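# Place both fan modules into the white tray

## Task

Get both fan modules into the white tray, leaving the power panel exactly where and how it is (the user still needs it and cannot be asked anything meanwhile).

## Robot and tools

Robot: two arms on a table, left_arm and right_arm, each with six joints and a parallel gripper. Base positions in the scene frame: left_arm at (-0.002, +0.360, 0) m, yawed slightly (quat_wxyz +1.000, 0, 0, -0.017); right_arm at (+0.002, -0.282, 0) m (quat_wxyz +1.000, 0, 0, +0.005).

Frames: the scene frame has its origin on the table surface midway between the nominal bases, +z up, +x outward over the table, and left_arm on the +y side (image left/right does not match arm names). Every hand-related number (end_effector_position in metres, end_effector_quat_wxyz, velocities, wrist-camera poses) is given in that arm's own base frame. Fixed cameras and the table are in the scene frame. Reported hand poses may be off by a few centimetres, more when reaching far. The gripper's fingers point along its +z axis and close along its y axis; the reported position sits between the pads, roughly 1 cm short of the tips.

A command row: always 14 numbers. First 7 belong to left_arm, next 7 to right_arm. Within each arm the order is shoulder, elbow, wrist roll, wrist pitch, waist, wrist yaw, then gripper opening. Use this order only. Joint values are absolute target angles in radians (same as Joint positions shows), not offsets. Nominal ranges: waist -2.618 to 3.054, shoulder 0.000 to 3.142, elbow 0.000 to 3.142, wrist pitch -1.571 to 1.571, wrist yaw -1.571 to 1.571, wrist roll -2.094 to 2.094; true ends may differ by up to 0.059 rad. Targets beyond range by more than 0.059 and farther out than the current angle are rejected; a clipped one may report "joint sent to its limit". Opening runs from -1 (closed) to +1 (fully open, pad gap 0.094 m); it is an absolute command. To keep an arm or gripper unchanged, resend its current values from "Joint targets" and "Tool commands" (a 0 opening is a real command, not a no-op).

Tools:
- execute_actions(actions, cameras): actions is a list of up to 15 rows per action, each row one 1/30 s step; a short table repeats its final row to fill 15 steps. Empty actions just reports state and images. cameras selects views by name; omitted/null/["all"] gives all, [] gives none.
- move(target, speed, blend, opening_speed, grip_force, blocking, cameras): target is one 14-number row or a list of up to 15 such rows (absolute joint angles plus openings). All joints reach their goals together, so the hand traces a curve, and nothing is avoided automatically (including the other arm). speed in rad/s, 0.01 to 12.57, default 0.5, for the joint with farthest to travel; one value or one per target. blend in rad rounds corners between listed targets; 0 means stop at each. opening_speed (0.2 or more, units per second on the -1..+1 scale) makes the fingers change gradually; use it when gripping fragile items. grip_force is newtons per pad, 10 to 50, one value or one per arm; it persists, and lower values close slowly. blocking=false returns after about 0.5 s while motion continues; a new move replaces it. Result adds a "move:" line: done, off_target (settled more than 0.035 rad from goal), moving, held or fault, and limits=held if steps were withheld. Faster or deeper contact means harder impact.
- wait(seconds 0 to 10): lets time pass holding the last command.
- stop(): brakes a running move.
- zoom_image(camera, region [x0,y0,x1,y1] pixels, max 504 by 504): closer look at the latest image of cam_high, cam_low, cam_over, cam_left_wrist or cam_right_wrist.
- finished_scene(scene=1): ends the attempt permanently; only call once both fans rest in the tray unaided.

Reading results: Joint positions and Joint velocities list each arm's joints in row order, then the pad gap (m, m/s). "within noise" means that arm is essentially still. "Joint targets" shows current drive goals. "joint command not followed" means a clearance check altered some steps. grip_measured uses the opening scale; with nothing held it may read up to 2.5 mm wide, and on a hard part under full squeeze about 3 mm narrower than the part. Release by commanding well above grip_measured. grip_effort_nm is a smoothed gripper motor effort (negative closing), not pad force, and never fully returns to zero. Joint torques include arm weight and have offsets and noise; positive points toward larger angles; numbers 1, 2 and 5 wrap at ±28 N m.

Motion limits: each joint's target can only lead its measured angle by 0.339 rad (waist, shoulder, elbow) or 2.2 rad (wrist joints), and targets that would jump the hand over 200 mm get scaled back, so long moves take several actions. The scene keeps running while you compose replies.

Cameras: cam_high, cam_low, cam_over (fixed, 896x504) and cam_left_wrist, cam_right_wrist (fisheye, 672x504). Calibrations are given; fixed cameras may have shifted up to 2.3 degrees and 9 mm.

Avoid: knocking anything off the table or leaving it on the floor (failure); dropping parts from height or releasing them while moving; slamming into fixed or heavy objects; any collision or squeeze between the two arms, including one gripper closing on the other's fingers; strain on wrist-camera cables (cable contact counts as hand contact); disturbing the power panel. Loose objects may occasionally be nudged by outside pushes. Holding loads or stretched poses heats motors: MOTOR HOT appears at 75 °C, at 90 °C the arm folds and stops working, at 100 °C it goes limp.

Each tool is called after "Emit:" by a JSON object that holds its "method" and its "body".

## Session

Emit:
{"method": "execute_actions", "body": {"actions": []}}

Scene clock: 0.00 s.
left_arm: end_effector_position=(+0.4059, +0.0087, +0.1173) grip_measured=+1.000 grip_effort_nm=n/a end_effector_quat_wxyz=(+0.588, -0.020, +0.809, -0.015) | right_arm: end_effector_position=(+0.4106, -0.0090, +0.1111) grip_measured=+1.000 grip_effort_nm=n/a end_effector_quat_wxyz=(+0.591, +0.036, +0.802, -0.074)
Joint names: [shoulder, elbow, wrist roll, wrist pitch, waist, wrist yaw]
Joint positions: left_arm=[1.489 0.413 -0.04 0.761 0.032 0.03 0.094] | right_arm=[1.564 0.42 -0.006 0.84 0.08 0.24 0.094]
Joint velocities: within noise
Joint torques (N m): no reading
Heat: left arm: 38 °C; right arm: 43 °C.
Joint targets: left_arm=[1.485 0.417 -0.040 0.750 0.032 0.030] | right_arm=[1.557 0.427 -0.005 0.834 0.080 0.242]
Tool commands: left_gripper/opening=+1.0 right_gripper/opening=+1.0

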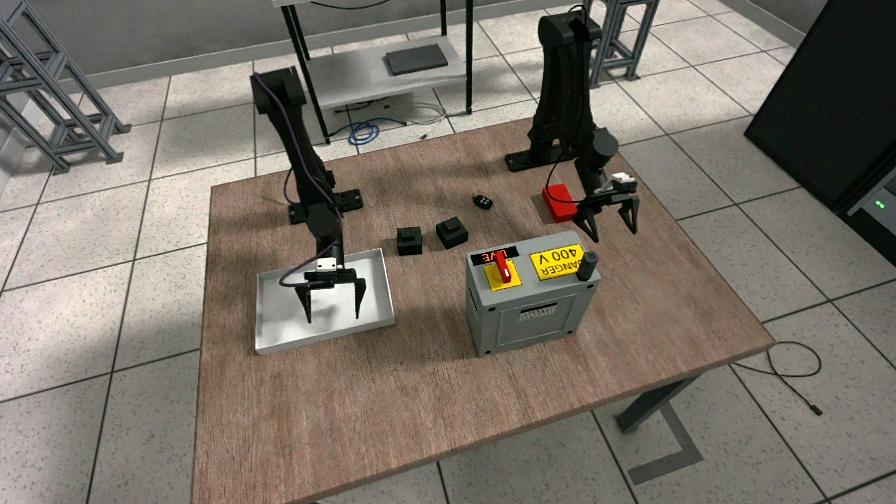

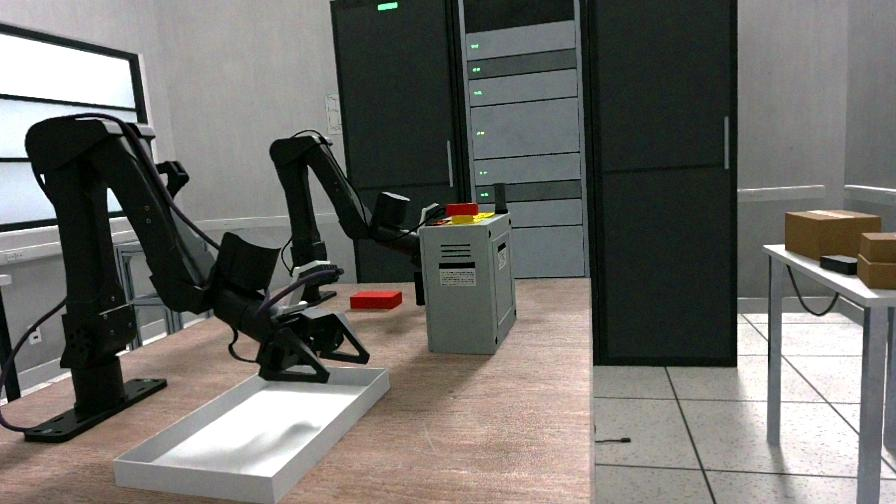

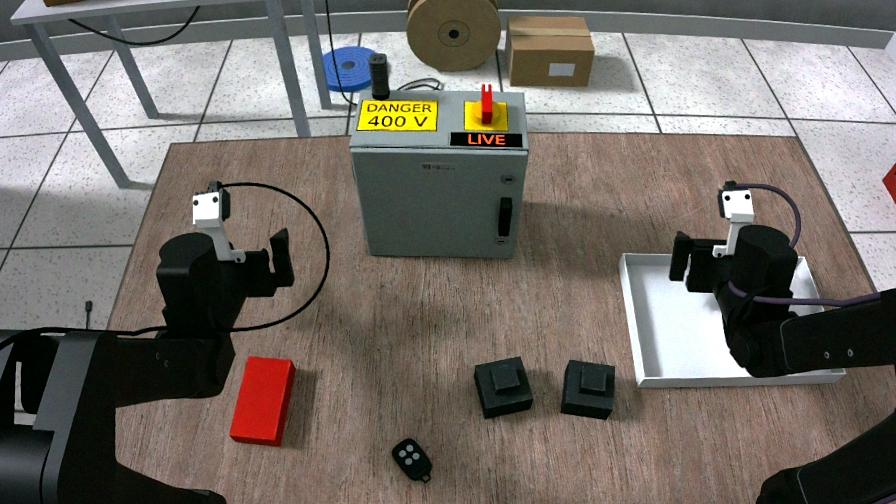

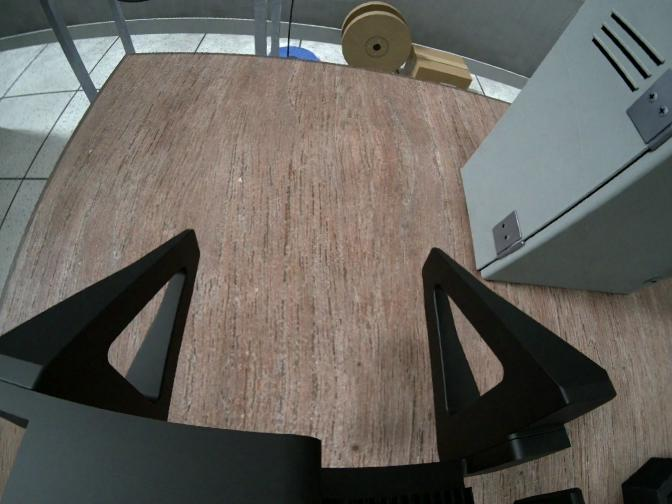

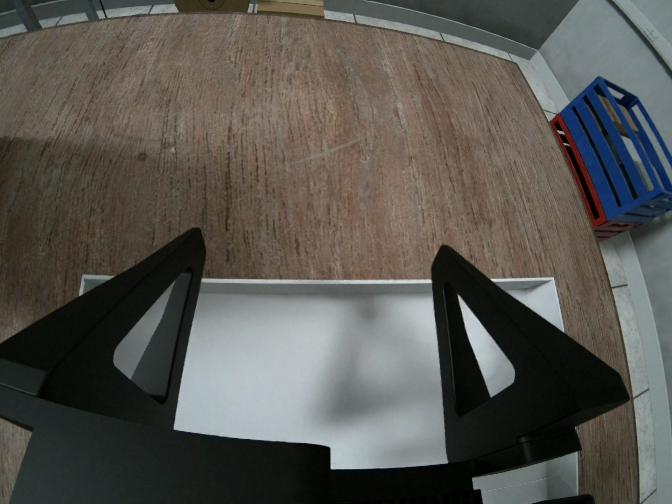

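Emit:
{"method": "zoom_image", "body": {"camera": "cam_over", "region": [380, 320, 660, 490]}}

Emit:
{"method": "zoom_image", "body": {"camera": "cam_high", "region": [360, 160, 640, 360]}}

Scaled by 1.800 from the camera's 896x504 image, which has a finer 1280x720 frame.

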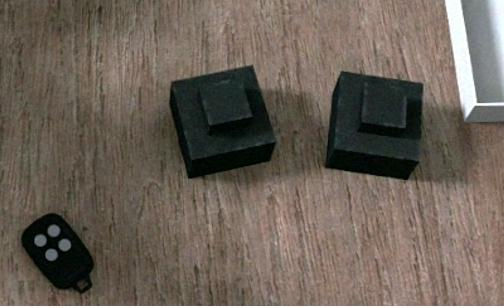

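Scaled by 1.800 from the camera's 896x504 image, which has a finer 1280x720 frame.

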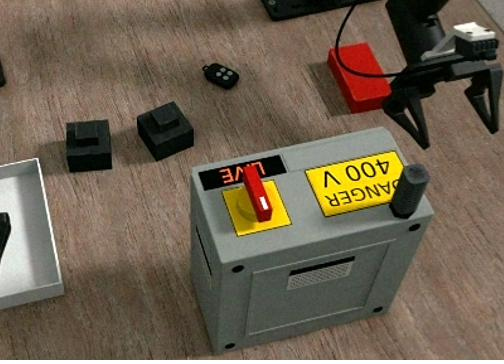

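Emit:
{"method": "move", "body": {"target": [[1.485,0.417,-0.040,0.750,0.032,0.030,1,1.55,1.2,-0.2,0.0,0.3,0.1,1],[1.485,0.417,-0.040,0.750,0.032,0.030,1,1.60,1.42,-0.615,-1.40,0.785,0,1]], "blend": [0.2,0], "speed": 1.0}}

Scene clock: 52.30 s.
left_arm: end_effector_position=(+0.4059, +0.0087, +0.1173) grip_measured=+1.000 grip_effort_nm=-0.01 end_effector_quat_wxyz=(+0.588, -0.020, +0.809, -0.015) | right_arm: end_effector_position=(+0.1979, +0.1952, +0.1443) grip_measured=+1.000 grip_effort_nm=-0.01 end_effector_quat_wxyz=(+0.007, -0.640, +0.769, -0.005)
Joint names: [shoulder, elbow, wrist roll, wrist pitch, waist, wrist yaw]
Joint positions: left_arm=[1.489 0.413 -0.04 0.761 0.032 0.03 0.094] | right_arm=[1.583 1.391 -0.606 -1.367 0.782 0.011 0.094]
Joint torques (N m): left_arm=[-5.96 6.5 -0.05 2.22 -0.06 0.01] | right_arm=[-4.14 7.99 -0.1 -0.04 0.18 -0.06]
Heat: left arm: 46 °C; right arm: 44 °C.
Joint targets: left_arm=[1.485 0.417 -0.040 0.750 0.032 0.030] | right_arm=[1.600 1.420 -0.615 -1.400 0.785 0.000]
move: done
camera_calibration:
cam_right_wrist: T_world_to_cam=[[0.99691, -0.0738887, 0.0266525, -0.193517], [-0.0702909, -0.687736, 0.72255, 0.0471241], [-0.0350584, -0.722191, -0.690805, 0.361299], [0, 0, 0, 1]] pos_world=[0.208898, 0.279037, 0.220695]

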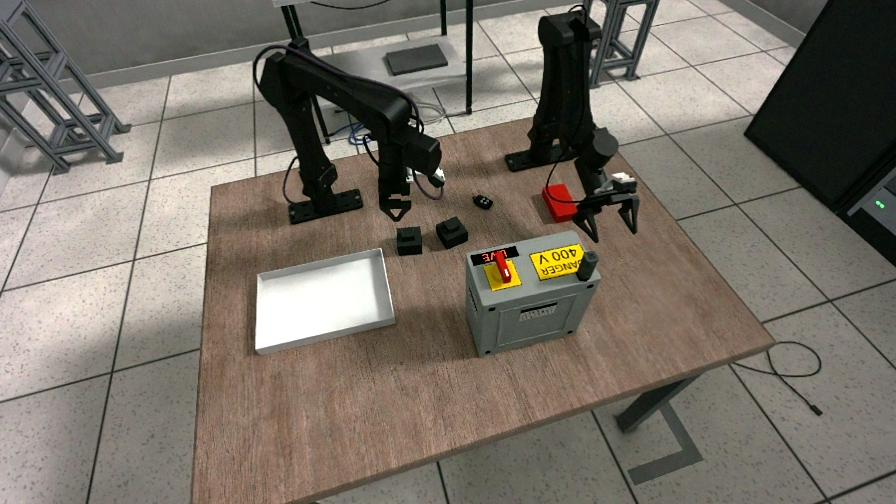

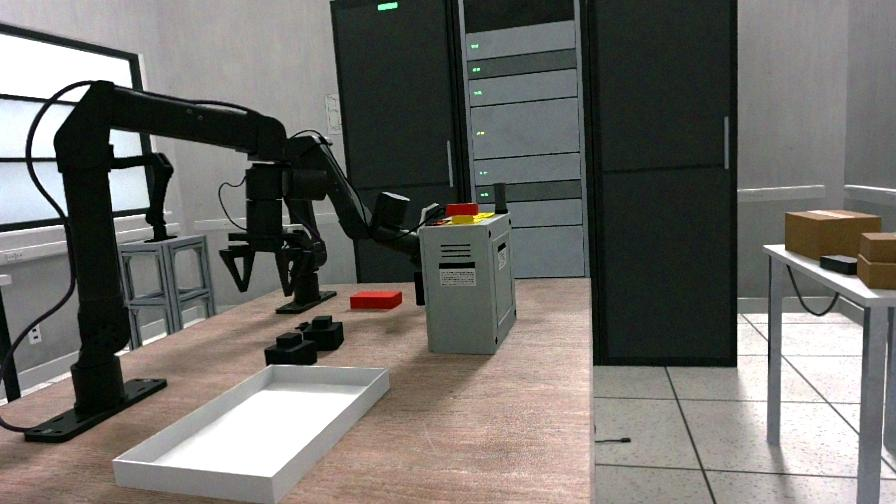

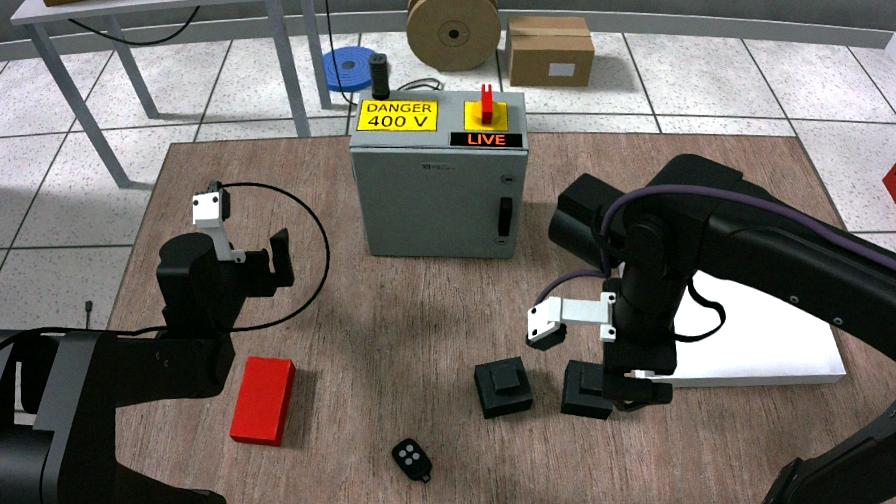

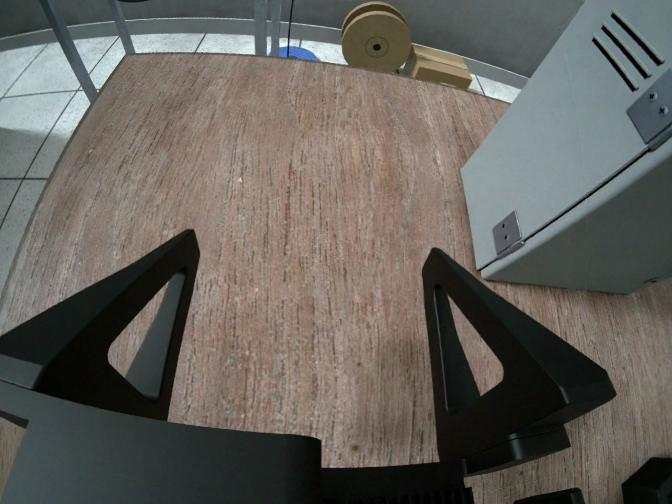

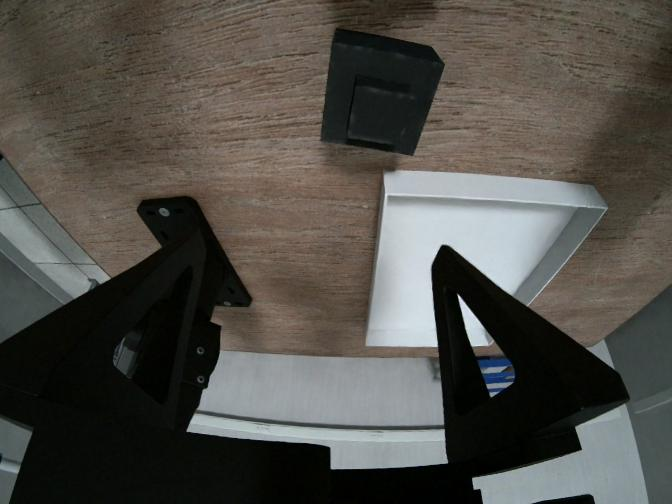

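Emit:
{"method": "move", "body": {"target": [1.485,0.417,-0.040,0.750,0.032,0.030,1,1.739,1.476,-0.65,-1.31,0.736,0,1], "cameras": ["cam_right_wrist","cam_over"]}}

Emit:
{"method": "zoom_image", "body": {"camera": "cam_right_wrist", "region": [180, 0, 500, 270]}}

Scene clock: 77.63 s.
left_arm: end_effector_position=(+0.4059, +0.0087, +0.1173) grip_measured=+1.000 grip_effort_nm=-0.01 end_effector_quat_wxyz=(+0.588, -0.020, +0.809, -0.015) | right_arm: end_effector_position=(+0.2301, +0.2086, +0.1195) grip_measured=+1.000 grip_effort_nm=-0.01 end_effector_quat_wxyz=(-0.004, -0.637, +0.771, -0.005)
Joint names: [shoulder, elbow, wrist roll, wrist pitch, waist, wrist yaw]
Joint positions: left_arm=[1.489 0.413 -0.04 0.761 0.032 0.03 0.094] | right_arm=[1.725 1.448 -0.641 -1.301 0.739 0.01 0.094]
Joint torques (N m): left_arm=[-5.96 6.49 -0.05 2.23 -0.06 0.01] | right_arm=[-5.64 7.86 -0.08 0.2 -0.31 -0.09]
Heat: left arm: 47 °C; right arm: 45 °C.
Joint targets: left_arm=[1.485 0.417 -0.040 0.750 0.032 0.030] | right_arm=[1.739 1.476 -0.650 -1.310 0.736 0.000]
move: done
camera_calibration:
cam_right_wrist: T_world_to_cam=[[0.99658, -0.0816464, 0.0127217, -0.220543], [-0.0648237, -0.677012, 0.733112, 0.0717203], [-0.0512432, -0.731429, -0.679989, 0.359324], [0, 0, 0, 1]] pos_world=[0.242851, 0.293369, 0.194563]
Images, in order (width x height): cam_over 896x504, cam_right_wrist 672x504.

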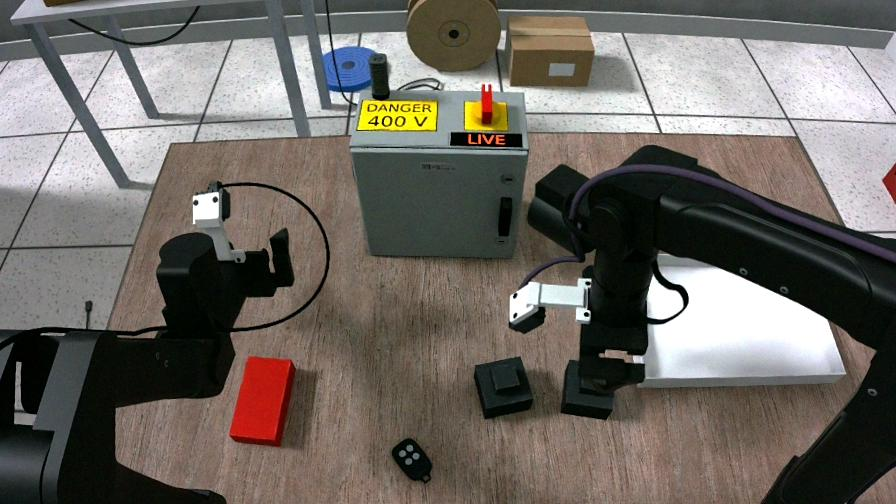

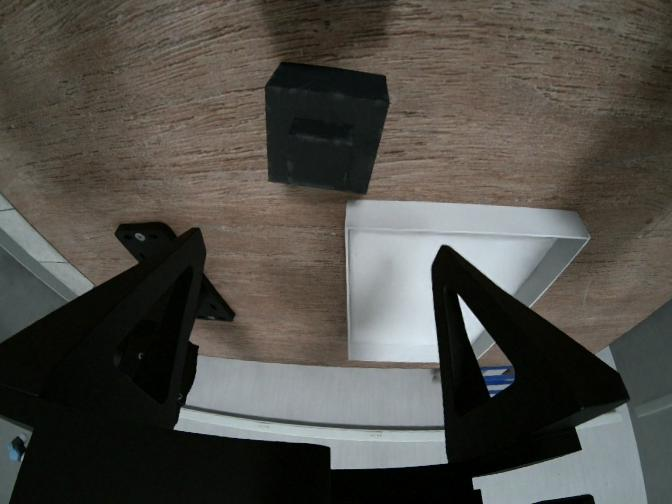

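Scaled by 1.575 from the camera's 672x504 image, which has a finer 960x720 frame.

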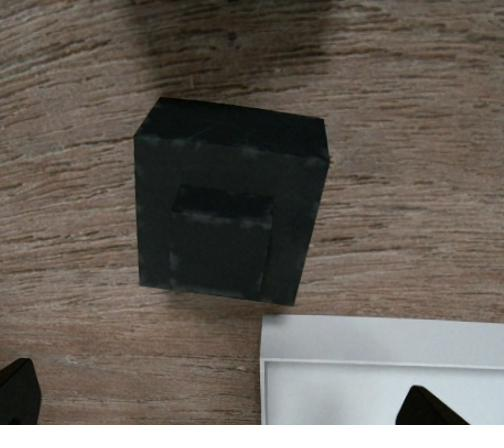

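Emit:
{"method": "move", "body": {"target": [[1.485,0.417,-0.040,0.750,0.032,0.030,1,1.781,1.326,-0.615,-1.11,0.752,0,1],[1.485,0.417,-0.040,0.750,0.032,0.030,1,1.836,1.208,-0.615,-0.94,0.752,0,1]], "blend": [0.1,0], "speed": 0.3, "cameras": ["cam_right_wrist","cam_over","cam_low"]}}

Emit:
{"method": "zoom_image", "body": {"camera": "cam_low", "region": [200, 260, 400, 400]}}

Scene clock: 96.30 s.
left_arm: end_effector_position=(+0.4059, +0.0087, +0.1173) grip_measured=+1.000 grip_effort_nm=-0.01 end_effector_quat_wxyz=(+0.588, -0.020, +0.809, -0.015) | right_arm: end_effector_position=(+0.2427, +0.2233, +0.0359) grip_measured=+1.000 grip_effort_nm=-0.01 end_effector_quat_wxyz=(+0.018, -0.633, +0.774, -0.004)
Joint names: [shoulder, elbow, wrist roll, wrist pitch, waist, wrist yaw]
Joint positions: left_arm=[1.489 0.413 -0.04 0.761 0.032 0.03 0.094] | right_arm=[1.819 1.221 -0.624 -0.937 0.746 0.01 0.094]
Joint torques (N m): left_arm=[-5.94 6.5 -0.04 2.23 -0.05 0.01] | right_arm=[-5.96 4.49 0.1 0.36 0.53 -0.08]
Heat: left arm: 48 °C; right arm: 44 °C.
Joint targets: left_arm=[1.485 0.417 -0.040 0.750 0.032 0.030] | right_arm=[1.836 1.208 -0.615 -0.940 0.752 0.000]
move: done; blend cut to 0.085 rad at target 1
camera_calibration:
cam_right_wrist: T_world_to_cam=[[0.994904, -0.0915301, 0.042288, -0.229315], [-0.094385, -0.697956, 0.709894, 0.15657], [-0.0354615, -0.710268, -0.703038, 0.306217], [0, 0, 0, 1]] pos_world=[0.253783, 0.305786, 0.113831]
Images, in order (width x height): cam_low 896x504, cam_over 896x504, cam_right_wrist 672x504.

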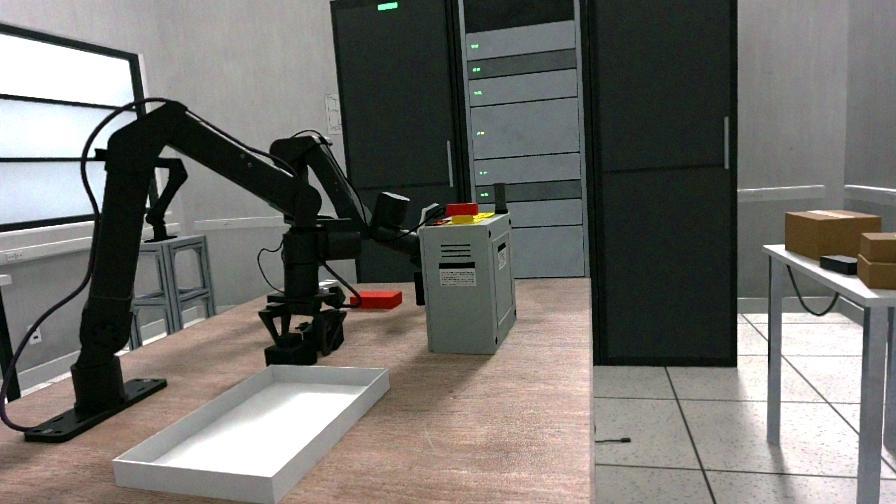

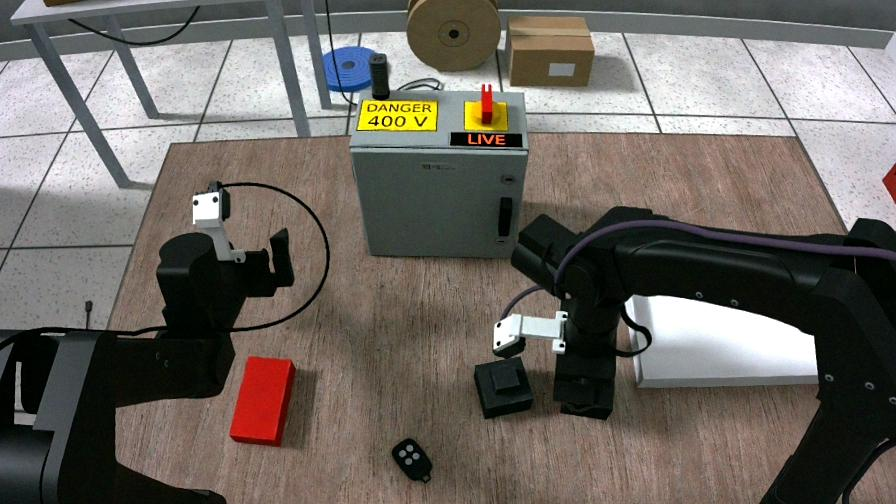

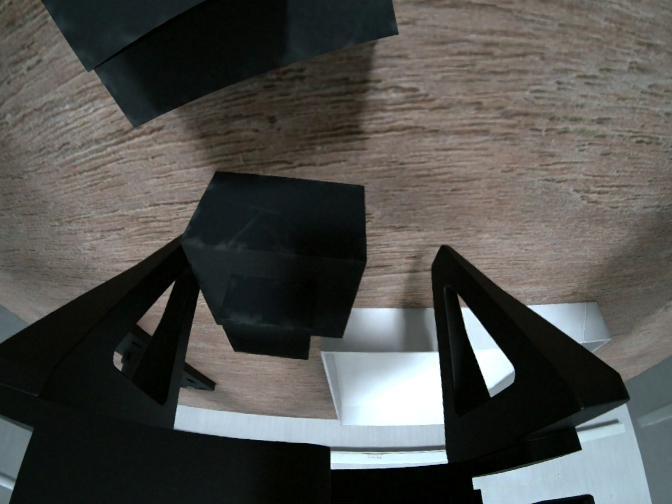

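Scaled by 2.520 from the camera's 896x504 image, which has a finer 1280x720 frame.

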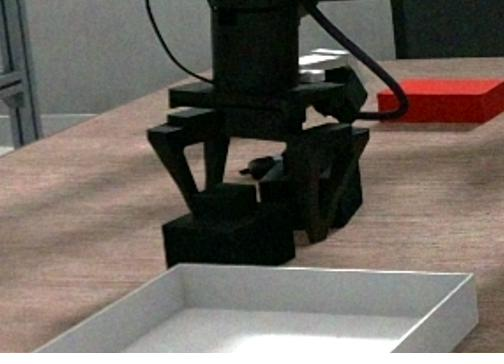

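Emit:
{"method": "move", "body": {"target": [1.485,0.417,-0.040,0.750,0.032,0.030,1,1.76,1.335,-0.605,-1.139,0.752,0,1], "speed": 0.3, "cameras": ["cam_right_wrist","cam_over"]}}

Emit:
{"method": "zoom_image", "body": {"camera": "cam_right_wrist", "region": [160, 100, 480, 370]}}

Scene clock: 111.17 s.
left_arm: end_effector_position=(+0.4059, +0.0087, +0.1173) grip_measured=+1.000 grip_effort_nm=-0.01 end_effector_quat_wxyz=(+0.588, -0.020, +0.809, -0.015) | right_arm: end_effector_position=(+0.2342, +0.2154, +0.0667) grip_measured=+1.000 grip_effort_nm=-0.01 end_effector_quat_wxyz=(-0.007, -0.629, +0.777, -0.006)
Joint names: [shoulder, elbow, wrist roll, wrist pitch, waist, wrist yaw]
Joint positions: left_arm=[1.489 0.413 -0.04 0.761 0.032 0.03 0.094] | right_arm=[1.788 1.311 -0.614 -1.109 0.746 0.01 0.094]
Joint torques (N m): left_arm=[-5.96 6.5 -0.05 2.22 -0.05 0.01] | right_arm=[-9.25 7.5 0.09 -0.03 0.59 -0.07]
Heat: left arm: 49 °C; right arm: 44 °C.
Joint targets: left_arm=[1.485 0.417 -0.040 0.750 0.032 0.030] | right_arm=[1.760 1.335 -0.605 -1.139 0.752 0.000]
move: done
camera_calibration:
cam_right_wrist: T_world_to_cam=[[0.994864, -0.100888, 0.00825226, -0.218581], [-0.0742617, -0.672032, 0.736789, 0.116277], [-0.0687875, -0.733618, -0.676072, 0.332981], [0, 0, 0, 1]] pos_world=[0.248998, 0.30037, 0.141251]
Images, in order (width x height): cam_over 896x504, cam_right_wrist 672x504.

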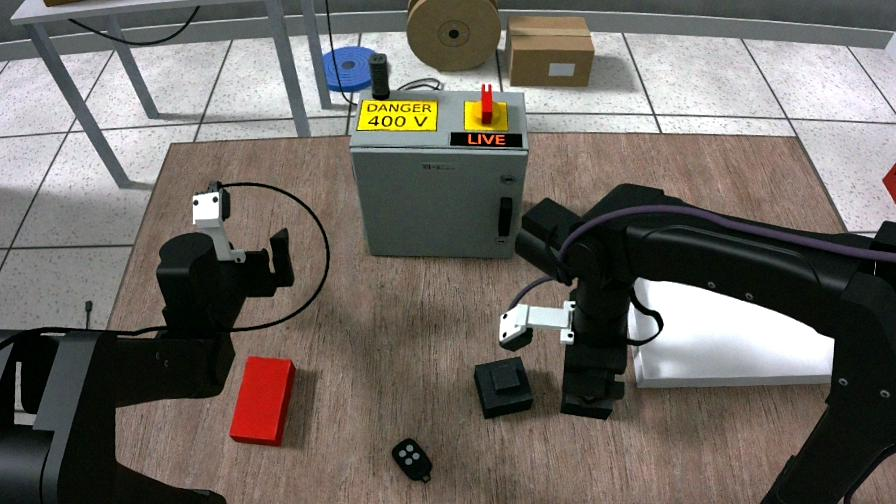

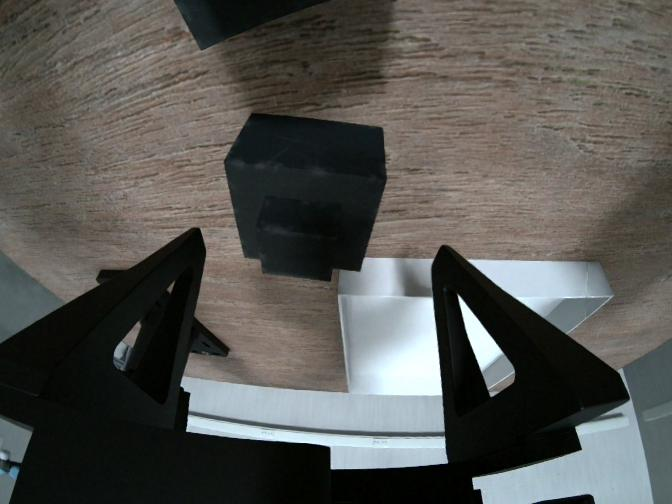

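Scaled by 1.575 from the camera's 672x504 image, which has a finer 960x720 frame.

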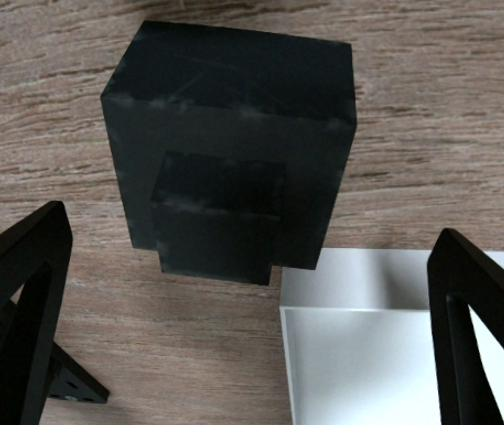

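Emit:
{"method": "move", "body": {"target": [1.485,0.417,-0.040,0.750,0.032,0.030,1,1.79,1.127,-0.605,-0.923,0.750,0,1], "speed": 0.25, "cameras": ["cam_right_wrist","cam_low"]}}

Emit:
{"method": "zoom_image", "body": {"camera": "cam_low", "region": [200, 260, 400, 400]}}

Scene clock: 120.07 s.
left_arm: end_effector_position=(+0.4059, +0.0087, +0.1173) grip_measured=+1.000 grip_effort_nm=-0.01 end_effector_quat_wxyz=(+0.588, -0.020, +0.809, -0.015) | right_arm: end_effector_position=(+0.2281, +0.2098, +0.0258) grip_measured=+1.000 grip_effort_nm=-0.01 end_effector_quat_wxyz=(+0.003, -0.629, +0.777, -0.005)
Joint names: [shoulder, elbow, wrist roll, wrist pitch, waist, wrist yaw]
Joint positions: left_arm=[1.489 0.413 -0.04 0.761 0.032 0.03 0.094] | right_arm=[1.788 1.141 -0.614 -0.917 0.746 0.01 0.094]
Joint torques (N m): left_arm=[-5.96 6.49 -0.04 2.23 -0.06 0.01] | right_arm=[-6.68 4.29 0.09 0.28 0.36 -0.08]
Heat: left arm: 49 °C; right arm: 45 °C.
Joint targets: left_arm=[1.485 0.417 -0.040 0.750 0.032 0.030] | right_arm=[1.790 1.127 -0.605 -0.923 0.750 0.000]
move: done
camera_calibration:
cam_right_wrist: T_world_to_cam=[[0.994615, -0.101188, 0.0224066, -0.213024], [-0.0857981, -0.682647, 0.725694, 0.147325], [-0.0581357, -0.723709, -0.687653, 0.296553], [0, 0, 0, 1]] pos_world=[0.241758, 0.293633, 0.101786]
Images, in order (width x height): cam_low 896x504, cam_right_wrist 672x504.

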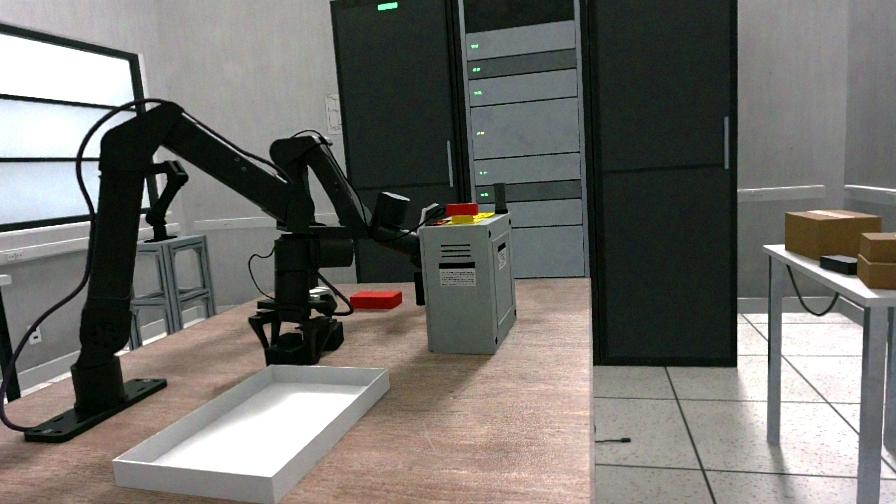

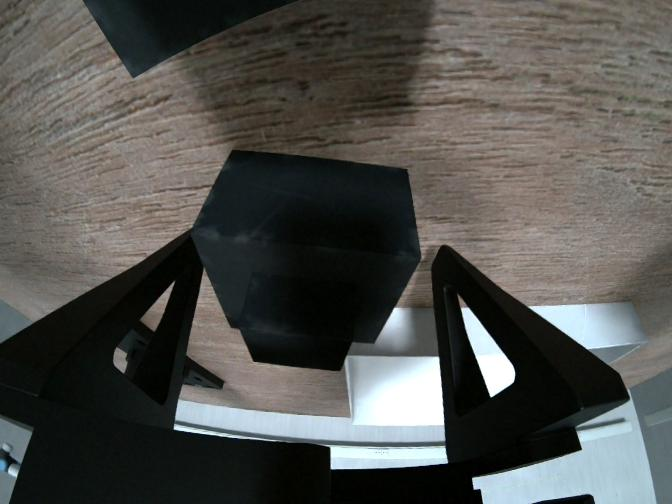

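Scaled by 2.520 from the camera's 896x504 image, which has a finer 1280x720 frame.

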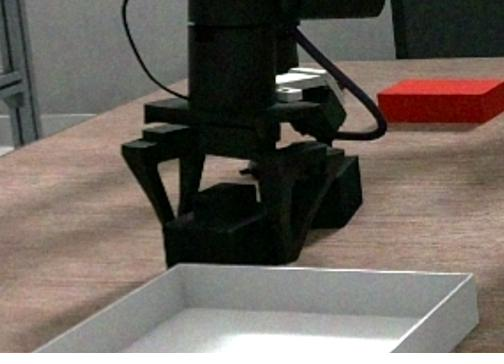

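Emit:
{"method": "move", "body": {"target": [1.485,0.417,-0.040,0.750,0.032,0.030,1,1.79,1.127,-0.605,-0.923,0.750,0,0.1], "opening_speed": 0.6, "grip_force": 30, "cameras": ["cam_right_wrist","cam_low"]}}

Scene clock: 128.60 s.
left_arm: end_effector_position=(+0.4059, +0.0087, +0.1173) grip_measured=+1.000 grip_effort_nm=-0.01 end_effector_quat_wxyz=(+0.588, -0.020, +0.809, -0.015) | right_arm: end_effector_position=(+0.2280, +0.2101, +0.0258) grip_measured=+0.294 grip_effort_nm=-0.62 end_effector_quat_wxyz=(+0.004, -0.629, +0.777, -0.004)
Joint names: [shoulder, elbow, wrist roll, wrist pitch, waist, wrist yaw]
Joint positions: left_arm=[1.489 0.413 -0.04 0.761 0.032 0.03 0.094] | right_arm=[1.788 1.141 -0.614 -0.916 0.746 0.009 0.061]
Joint torques (N m): left_arm=[-5.94 6.52 -0.05 2.23 -0.05 0.01] | right_arm=[-6.65 4.34 0.08 0.26 0.34 -0.07]
Heat: left arm: 49 °C; right arm: 44 °C.
Joint targets: left_arm=[1.485 0.417 -0.040 0.750 0.032 0.030] | right_arm=[1.790 1.127 -0.605 -0.923 0.750 0.000]
grip_force (N): 30, 30
move: done
camera_calibration:
cam_right_wrist: T_world_to_cam=[[0.994632, -0.101163, 0.0217479, -0.212855], [-0.0853974, -0.683854, 0.724604, 0.147672], [-0.0584304, -0.722572, -0.688822, 0.296684], [0, 0, 0, 1]] pos_world=[0.241659, 0.293829, 0.101988]
Images, in order (width x height): cam_low 896x504, cam_right_wrist 672x504.

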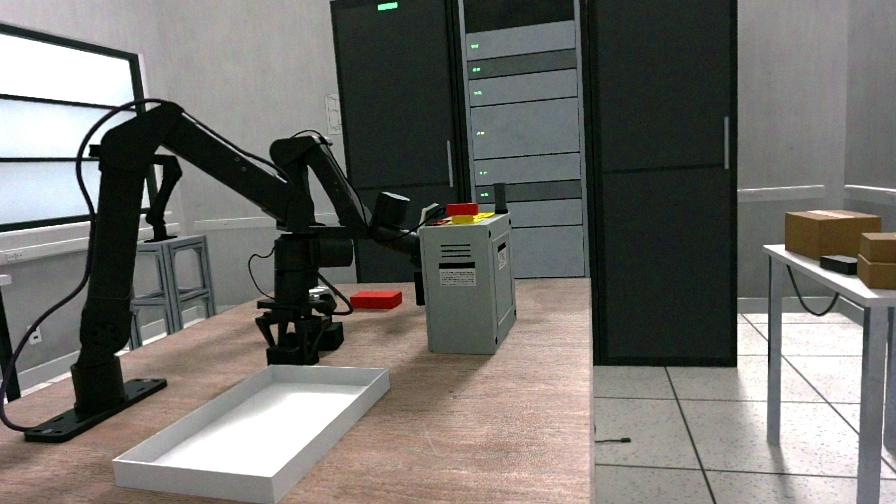

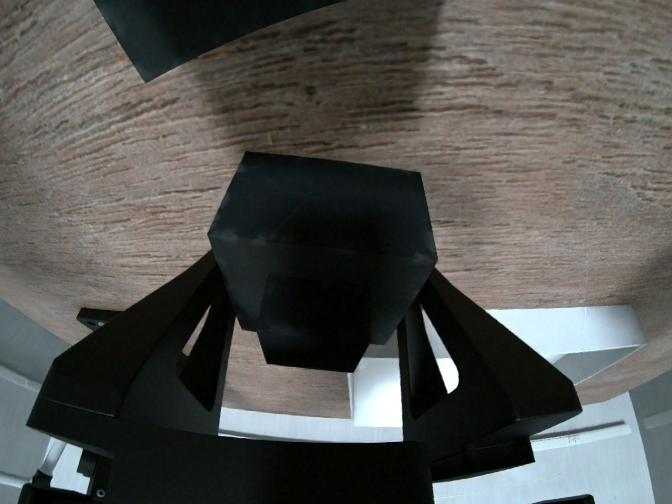

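Emit:
{"method": "move", "body": {"target": [[1.485,0.417,-0.040,0.750,0.032,0.030,1,1.715,1.46,-0.605,-1.31,0.750,0,0.1],[1.485,0.417,-0.040,0.750,0.032,0.030,1,1.785,1.54,-0.25,-1.325,-0.25,0,0.1]], "blend": [0.12,0], "speed": [0.35,0.6], "cameras": ["cam_right_wrist","cam_over","cam_high"]}}

Scene clock: 147.33 s.
left_arm: end_effector_position=(+0.4059, +0.0087, +0.1173) grip_measured=+1.000 grip_effort_nm=-0.01 end_effector_quat_wxyz=(+0.588, -0.020, +0.809, -0.015) | right_arm: end_effector_position=(+0.3173, -0.0827, +0.1214) grip_measured=+0.292 grip_effort_nm=-0.66 end_effector_quat_wxyz=(+0.007, -0.003, +1.000, -0.005)
Joint names: [shoulder, elbow, wrist roll, wrist pitch, waist, wrist yaw]
Joint positions: left_arm=[1.489 0.413 -0.04 0.761 0.032 0.03 0.094] | right_arm=[1.769 1.506 -0.26 -1.293 -0.255 0.007 0.061]
Joint torques (N m): left_arm=[-5.96 6.53 -0.05 2.23 -0.06 0.01] | right_arm=[-5.89 8.4 0.09 -0.02 0.44 -0.03]
Heat: left arm: 50 °C; right arm: 44 °C.
Joint targets: left_arm=[1.485 0.417 -0.040 0.750 0.032 0.030] | right_arm=[1.785 1.540 -0.250 -1.325 -0.250 0.000]
grip_force (N): 30, 30
move: done
camera_calibration:
cam_right_wrist: T_world_to_cam=[[0.114262, -0.993196, 0.0225124, -0.127932], [-0.695804, -0.0638328, 0.71539, 0.131924], [-0.709085, -0.0974058, -0.698363, 0.415413], [0, 0, 0, 1]] pos_world=[0.400974, -0.0781771, 0.198612]
Images, in order (width x height): cam_high 896x504, cam_over 896x504, cam_right_wrist 672x504.

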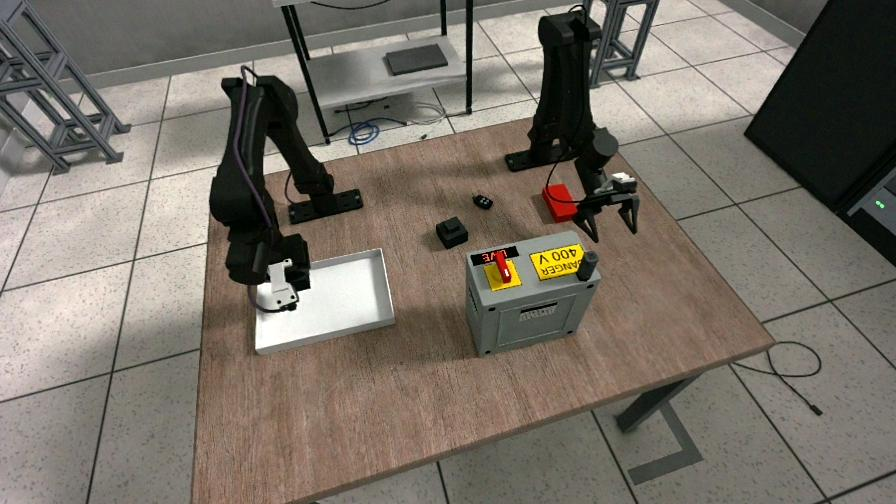

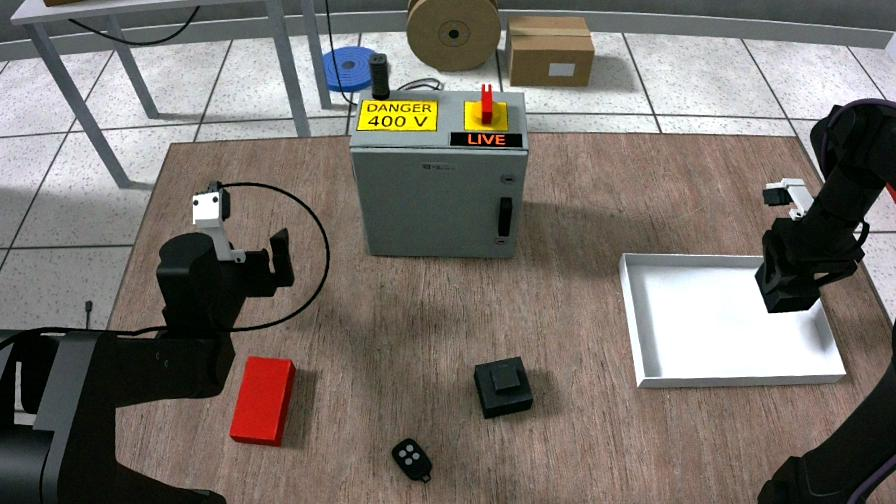

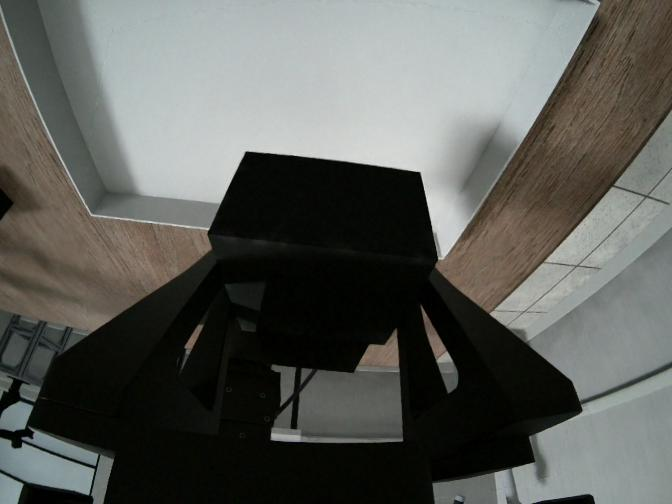

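Emit:
{"method": "move", "body": {"target": [1.485,0.417,-0.040,0.750,0.032,0.030,1,1.880,1.266,-0.28,-0.98,-0.284,0,0.1], "speed": 0.25, "cameras": ["cam_low","cam_over"]}}

Emit:
{"method": "zoom_image", "body": {"camera": "cam_low", "region": [100, 320, 400, 504]}}

Scene clock: 158.77 s.
left_arm: end_effector_position=(+0.4059, +0.0087, +0.1173) grip_measured=+1.000 grip_effort_nm=-0.01 end_effector_quat_wxyz=(+0.588, -0.020, +0.809, -0.015) | right_arm: end_effector_position=(+0.3232, -0.0928, +0.0347) grip_measured=+0.292 grip_effort_nm=-0.66 end_effector_quat_wxyz=(+0.004, +0.004, +1.000, -0.005)
Joint names: [shoulder, elbow, wrist roll, wrist pitch, waist, wrist yaw]
Joint positions: left_arm=[1.489 0.413 -0.04 0.761 0.032 0.03 0.094] | right_arm=[1.865 1.277 -0.271 -0.971 -0.279 0.007 0.061]
Joint torques (N m): left_arm=[-5.93 6.52 -0.05 2.23 -0.05 0.01] | right_arm=[-6.43 4.67 -0.09 0.21 -0.53 -0.03]
Heat: left arm: 50 °C; right arm: 45 °C.
Joint targets: left_arm=[1.485 0.417 -0.040 0.750 0.032 0.030] | right_arm=[1.880 1.266 -0.280 -0.980 -0.284 0.000]
grip_force (N): 30, 30
move: done
Images, in order (width x height): cam_low 896x504, cam_over 896x504.

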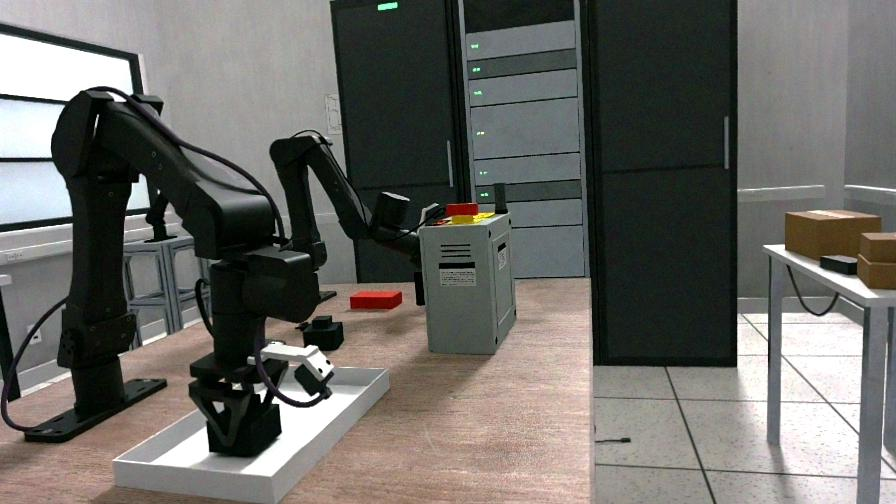

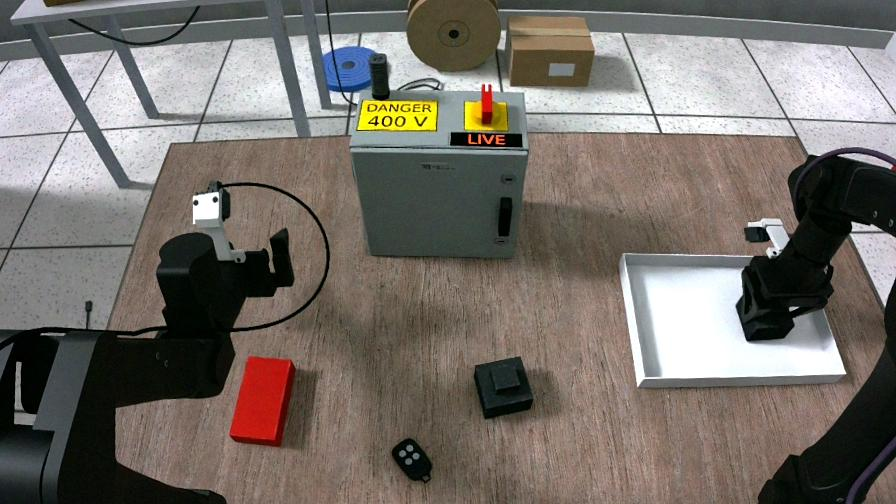

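Scaled by 1.680 from the camera's 896x504 image, which has a finer 1280x720 frame.

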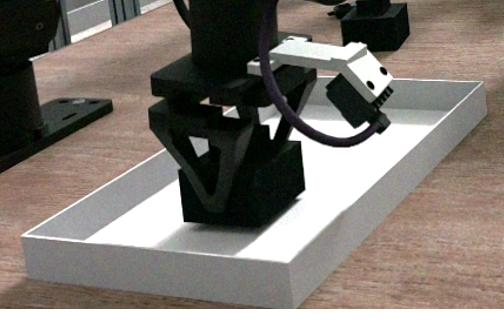

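Emit:
{"method": "move", "body": {"target": [1.485,0.417,-0.040,0.750,0.032,0.030,1,1.880,1.243,-0.28,-0.962,-0.284,0,0.1], "speed": 0.1, "cameras": ["cam_low"]}}

Emit:
{"method": "zoom_image", "body": {"camera": "cam_low", "region": [150, 370, 330, 490]}}

Scene clock: 162.83 s.
left_arm: end_effector_position=(+0.4059, +0.0087, +0.1173) grip_measured=+1.000 grip_effort_nm=-0.01 end_effector_quat_wxyz=(+0.588, -0.020, +0.809, -0.015) | right_arm: end_effector_position=(+0.3202, -0.0919, +0.0298) grip_measured=+0.292 grip_effort_nm=-0.66 end_effector_quat_wxyz=(+0.002, +0.004, +1.000, -0.004)
Joint names: [shoulder, elbow, wrist roll, wrist pitch, waist, wrist yaw]
Joint positions: left_arm=[1.489 0.413 -0.04 0.761 0.032 0.03 0.094] | right_arm=[1.865 1.256 -0.271 -0.956 -0.279 0.007 0.061]
Joint torques (N m): left_arm=[-5.94 6.5 -0.05 2.23 -0.05 0.01] | right_arm=[-6.43 4.44 -0.08 0.27 -0.51 -0.04]
Heat: left arm: 50 °C; right arm: 45 °C.
Joint targets: left_arm=[1.485 0.417 -0.040 0.750 0.032 0.030] | right_arm=[1.880 1.243 -0.280 -0.962 -0.284 0.000]
grip_force (N): 30, 30
move: done
Images, in order (width x height): cam_low 896x504.

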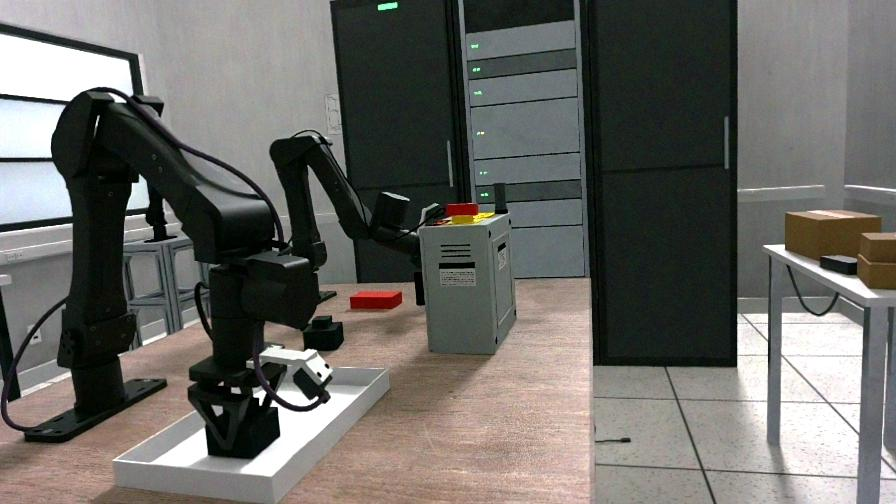

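Scaled by 2.800 from the camera's 896x504 image, which has a finer 1280x720 frame.

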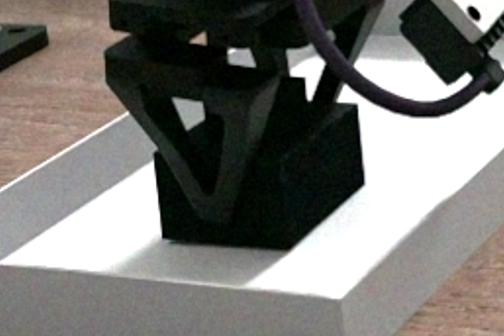

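Emit:
{"method": "move", "body": {"target": [[1.485,0.417,-0.040,0.750,0.032,0.030,1,1.880,1.231,-0.28,-0.954,-0.284,0,0.1],[1.485,0.417,-0.040,0.750,0.032,0.030,1,1.880,1.231,-0.28,-0.954,-0.284,0,0.9]], "speed": 0.1, "opening_speed": 0.5, "cameras": ["cam_low","cam_right_wrist"]}}

Scene clock: 172.10 s.
left_arm: end_effector_position=(+0.4059, +0.0087, +0.1173) grip_measured=+1.000 grip_effort_nm=-0.01 end_effector_quat_wxyz=(+0.588, -0.020, +0.809, -0.015) | right_arm: end_effector_position=(+0.3188, -0.0911, +0.0274) grip_measured=+0.898 grip_effort_nm=0.09 end_effector_quat_wxyz=(+0.001, +0.003, +1.000, -0.003)
Joint names: [shoulder, elbow, wrist roll, wrist pitch, waist, wrist yaw]
Joint positions: left_arm=[1.489 0.413 -0.04 0.761 0.032 0.03 0.094] | right_arm=[1.865 1.246 -0.273 -0.948 -0.279 0.005 0.089]
Joint torques (N m): left_arm=[-5.96 6.49 -0.05 2.23 -0.05 0.01] | right_arm=[-6.45 4.3 -0.07 0.24 -0.54 -0.01]
Heat: left arm: 51 °C; right arm: 44 °C.
Joint targets: left_arm=[1.485 0.417 -0.040 0.750 0.032 0.030] | right_arm=[1.880 1.231 -0.280 -0.954 -0.284 0.000]
grip_force (N): 30, 30
move: done
camera_calibration:
cam_right_wrist: T_world_to_cam=[[0.102407, -0.994611, 0.0161856, -0.130526], [-0.688123, -0.059082, 0.723184, 0.197476], [-0.718331, -0.085197, -0.690465, 0.353803], [0, 0, 0, 1]] pos_world=[0.403402, -0.0880121, 0.10359]
Images, in order (width x height): cam_low 896x504, cam_right_wrist 672x504.

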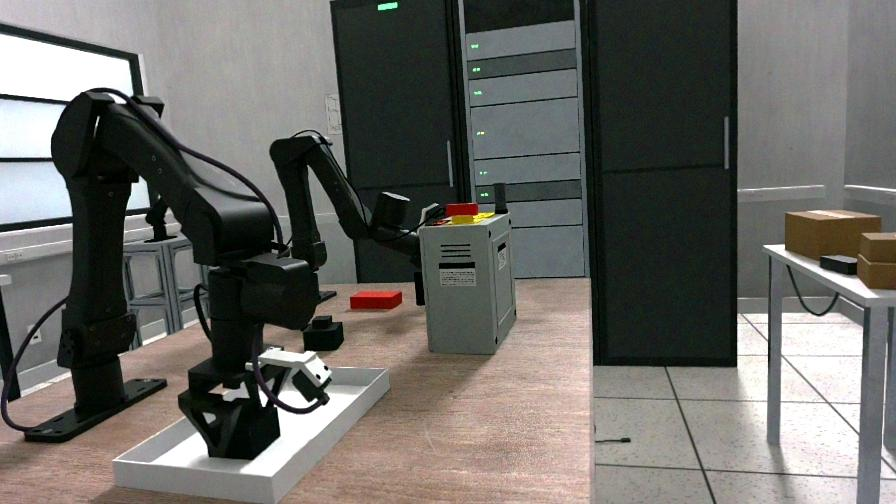

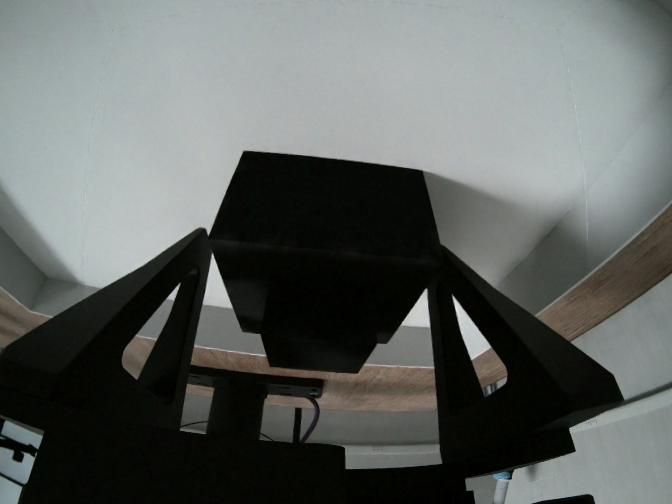

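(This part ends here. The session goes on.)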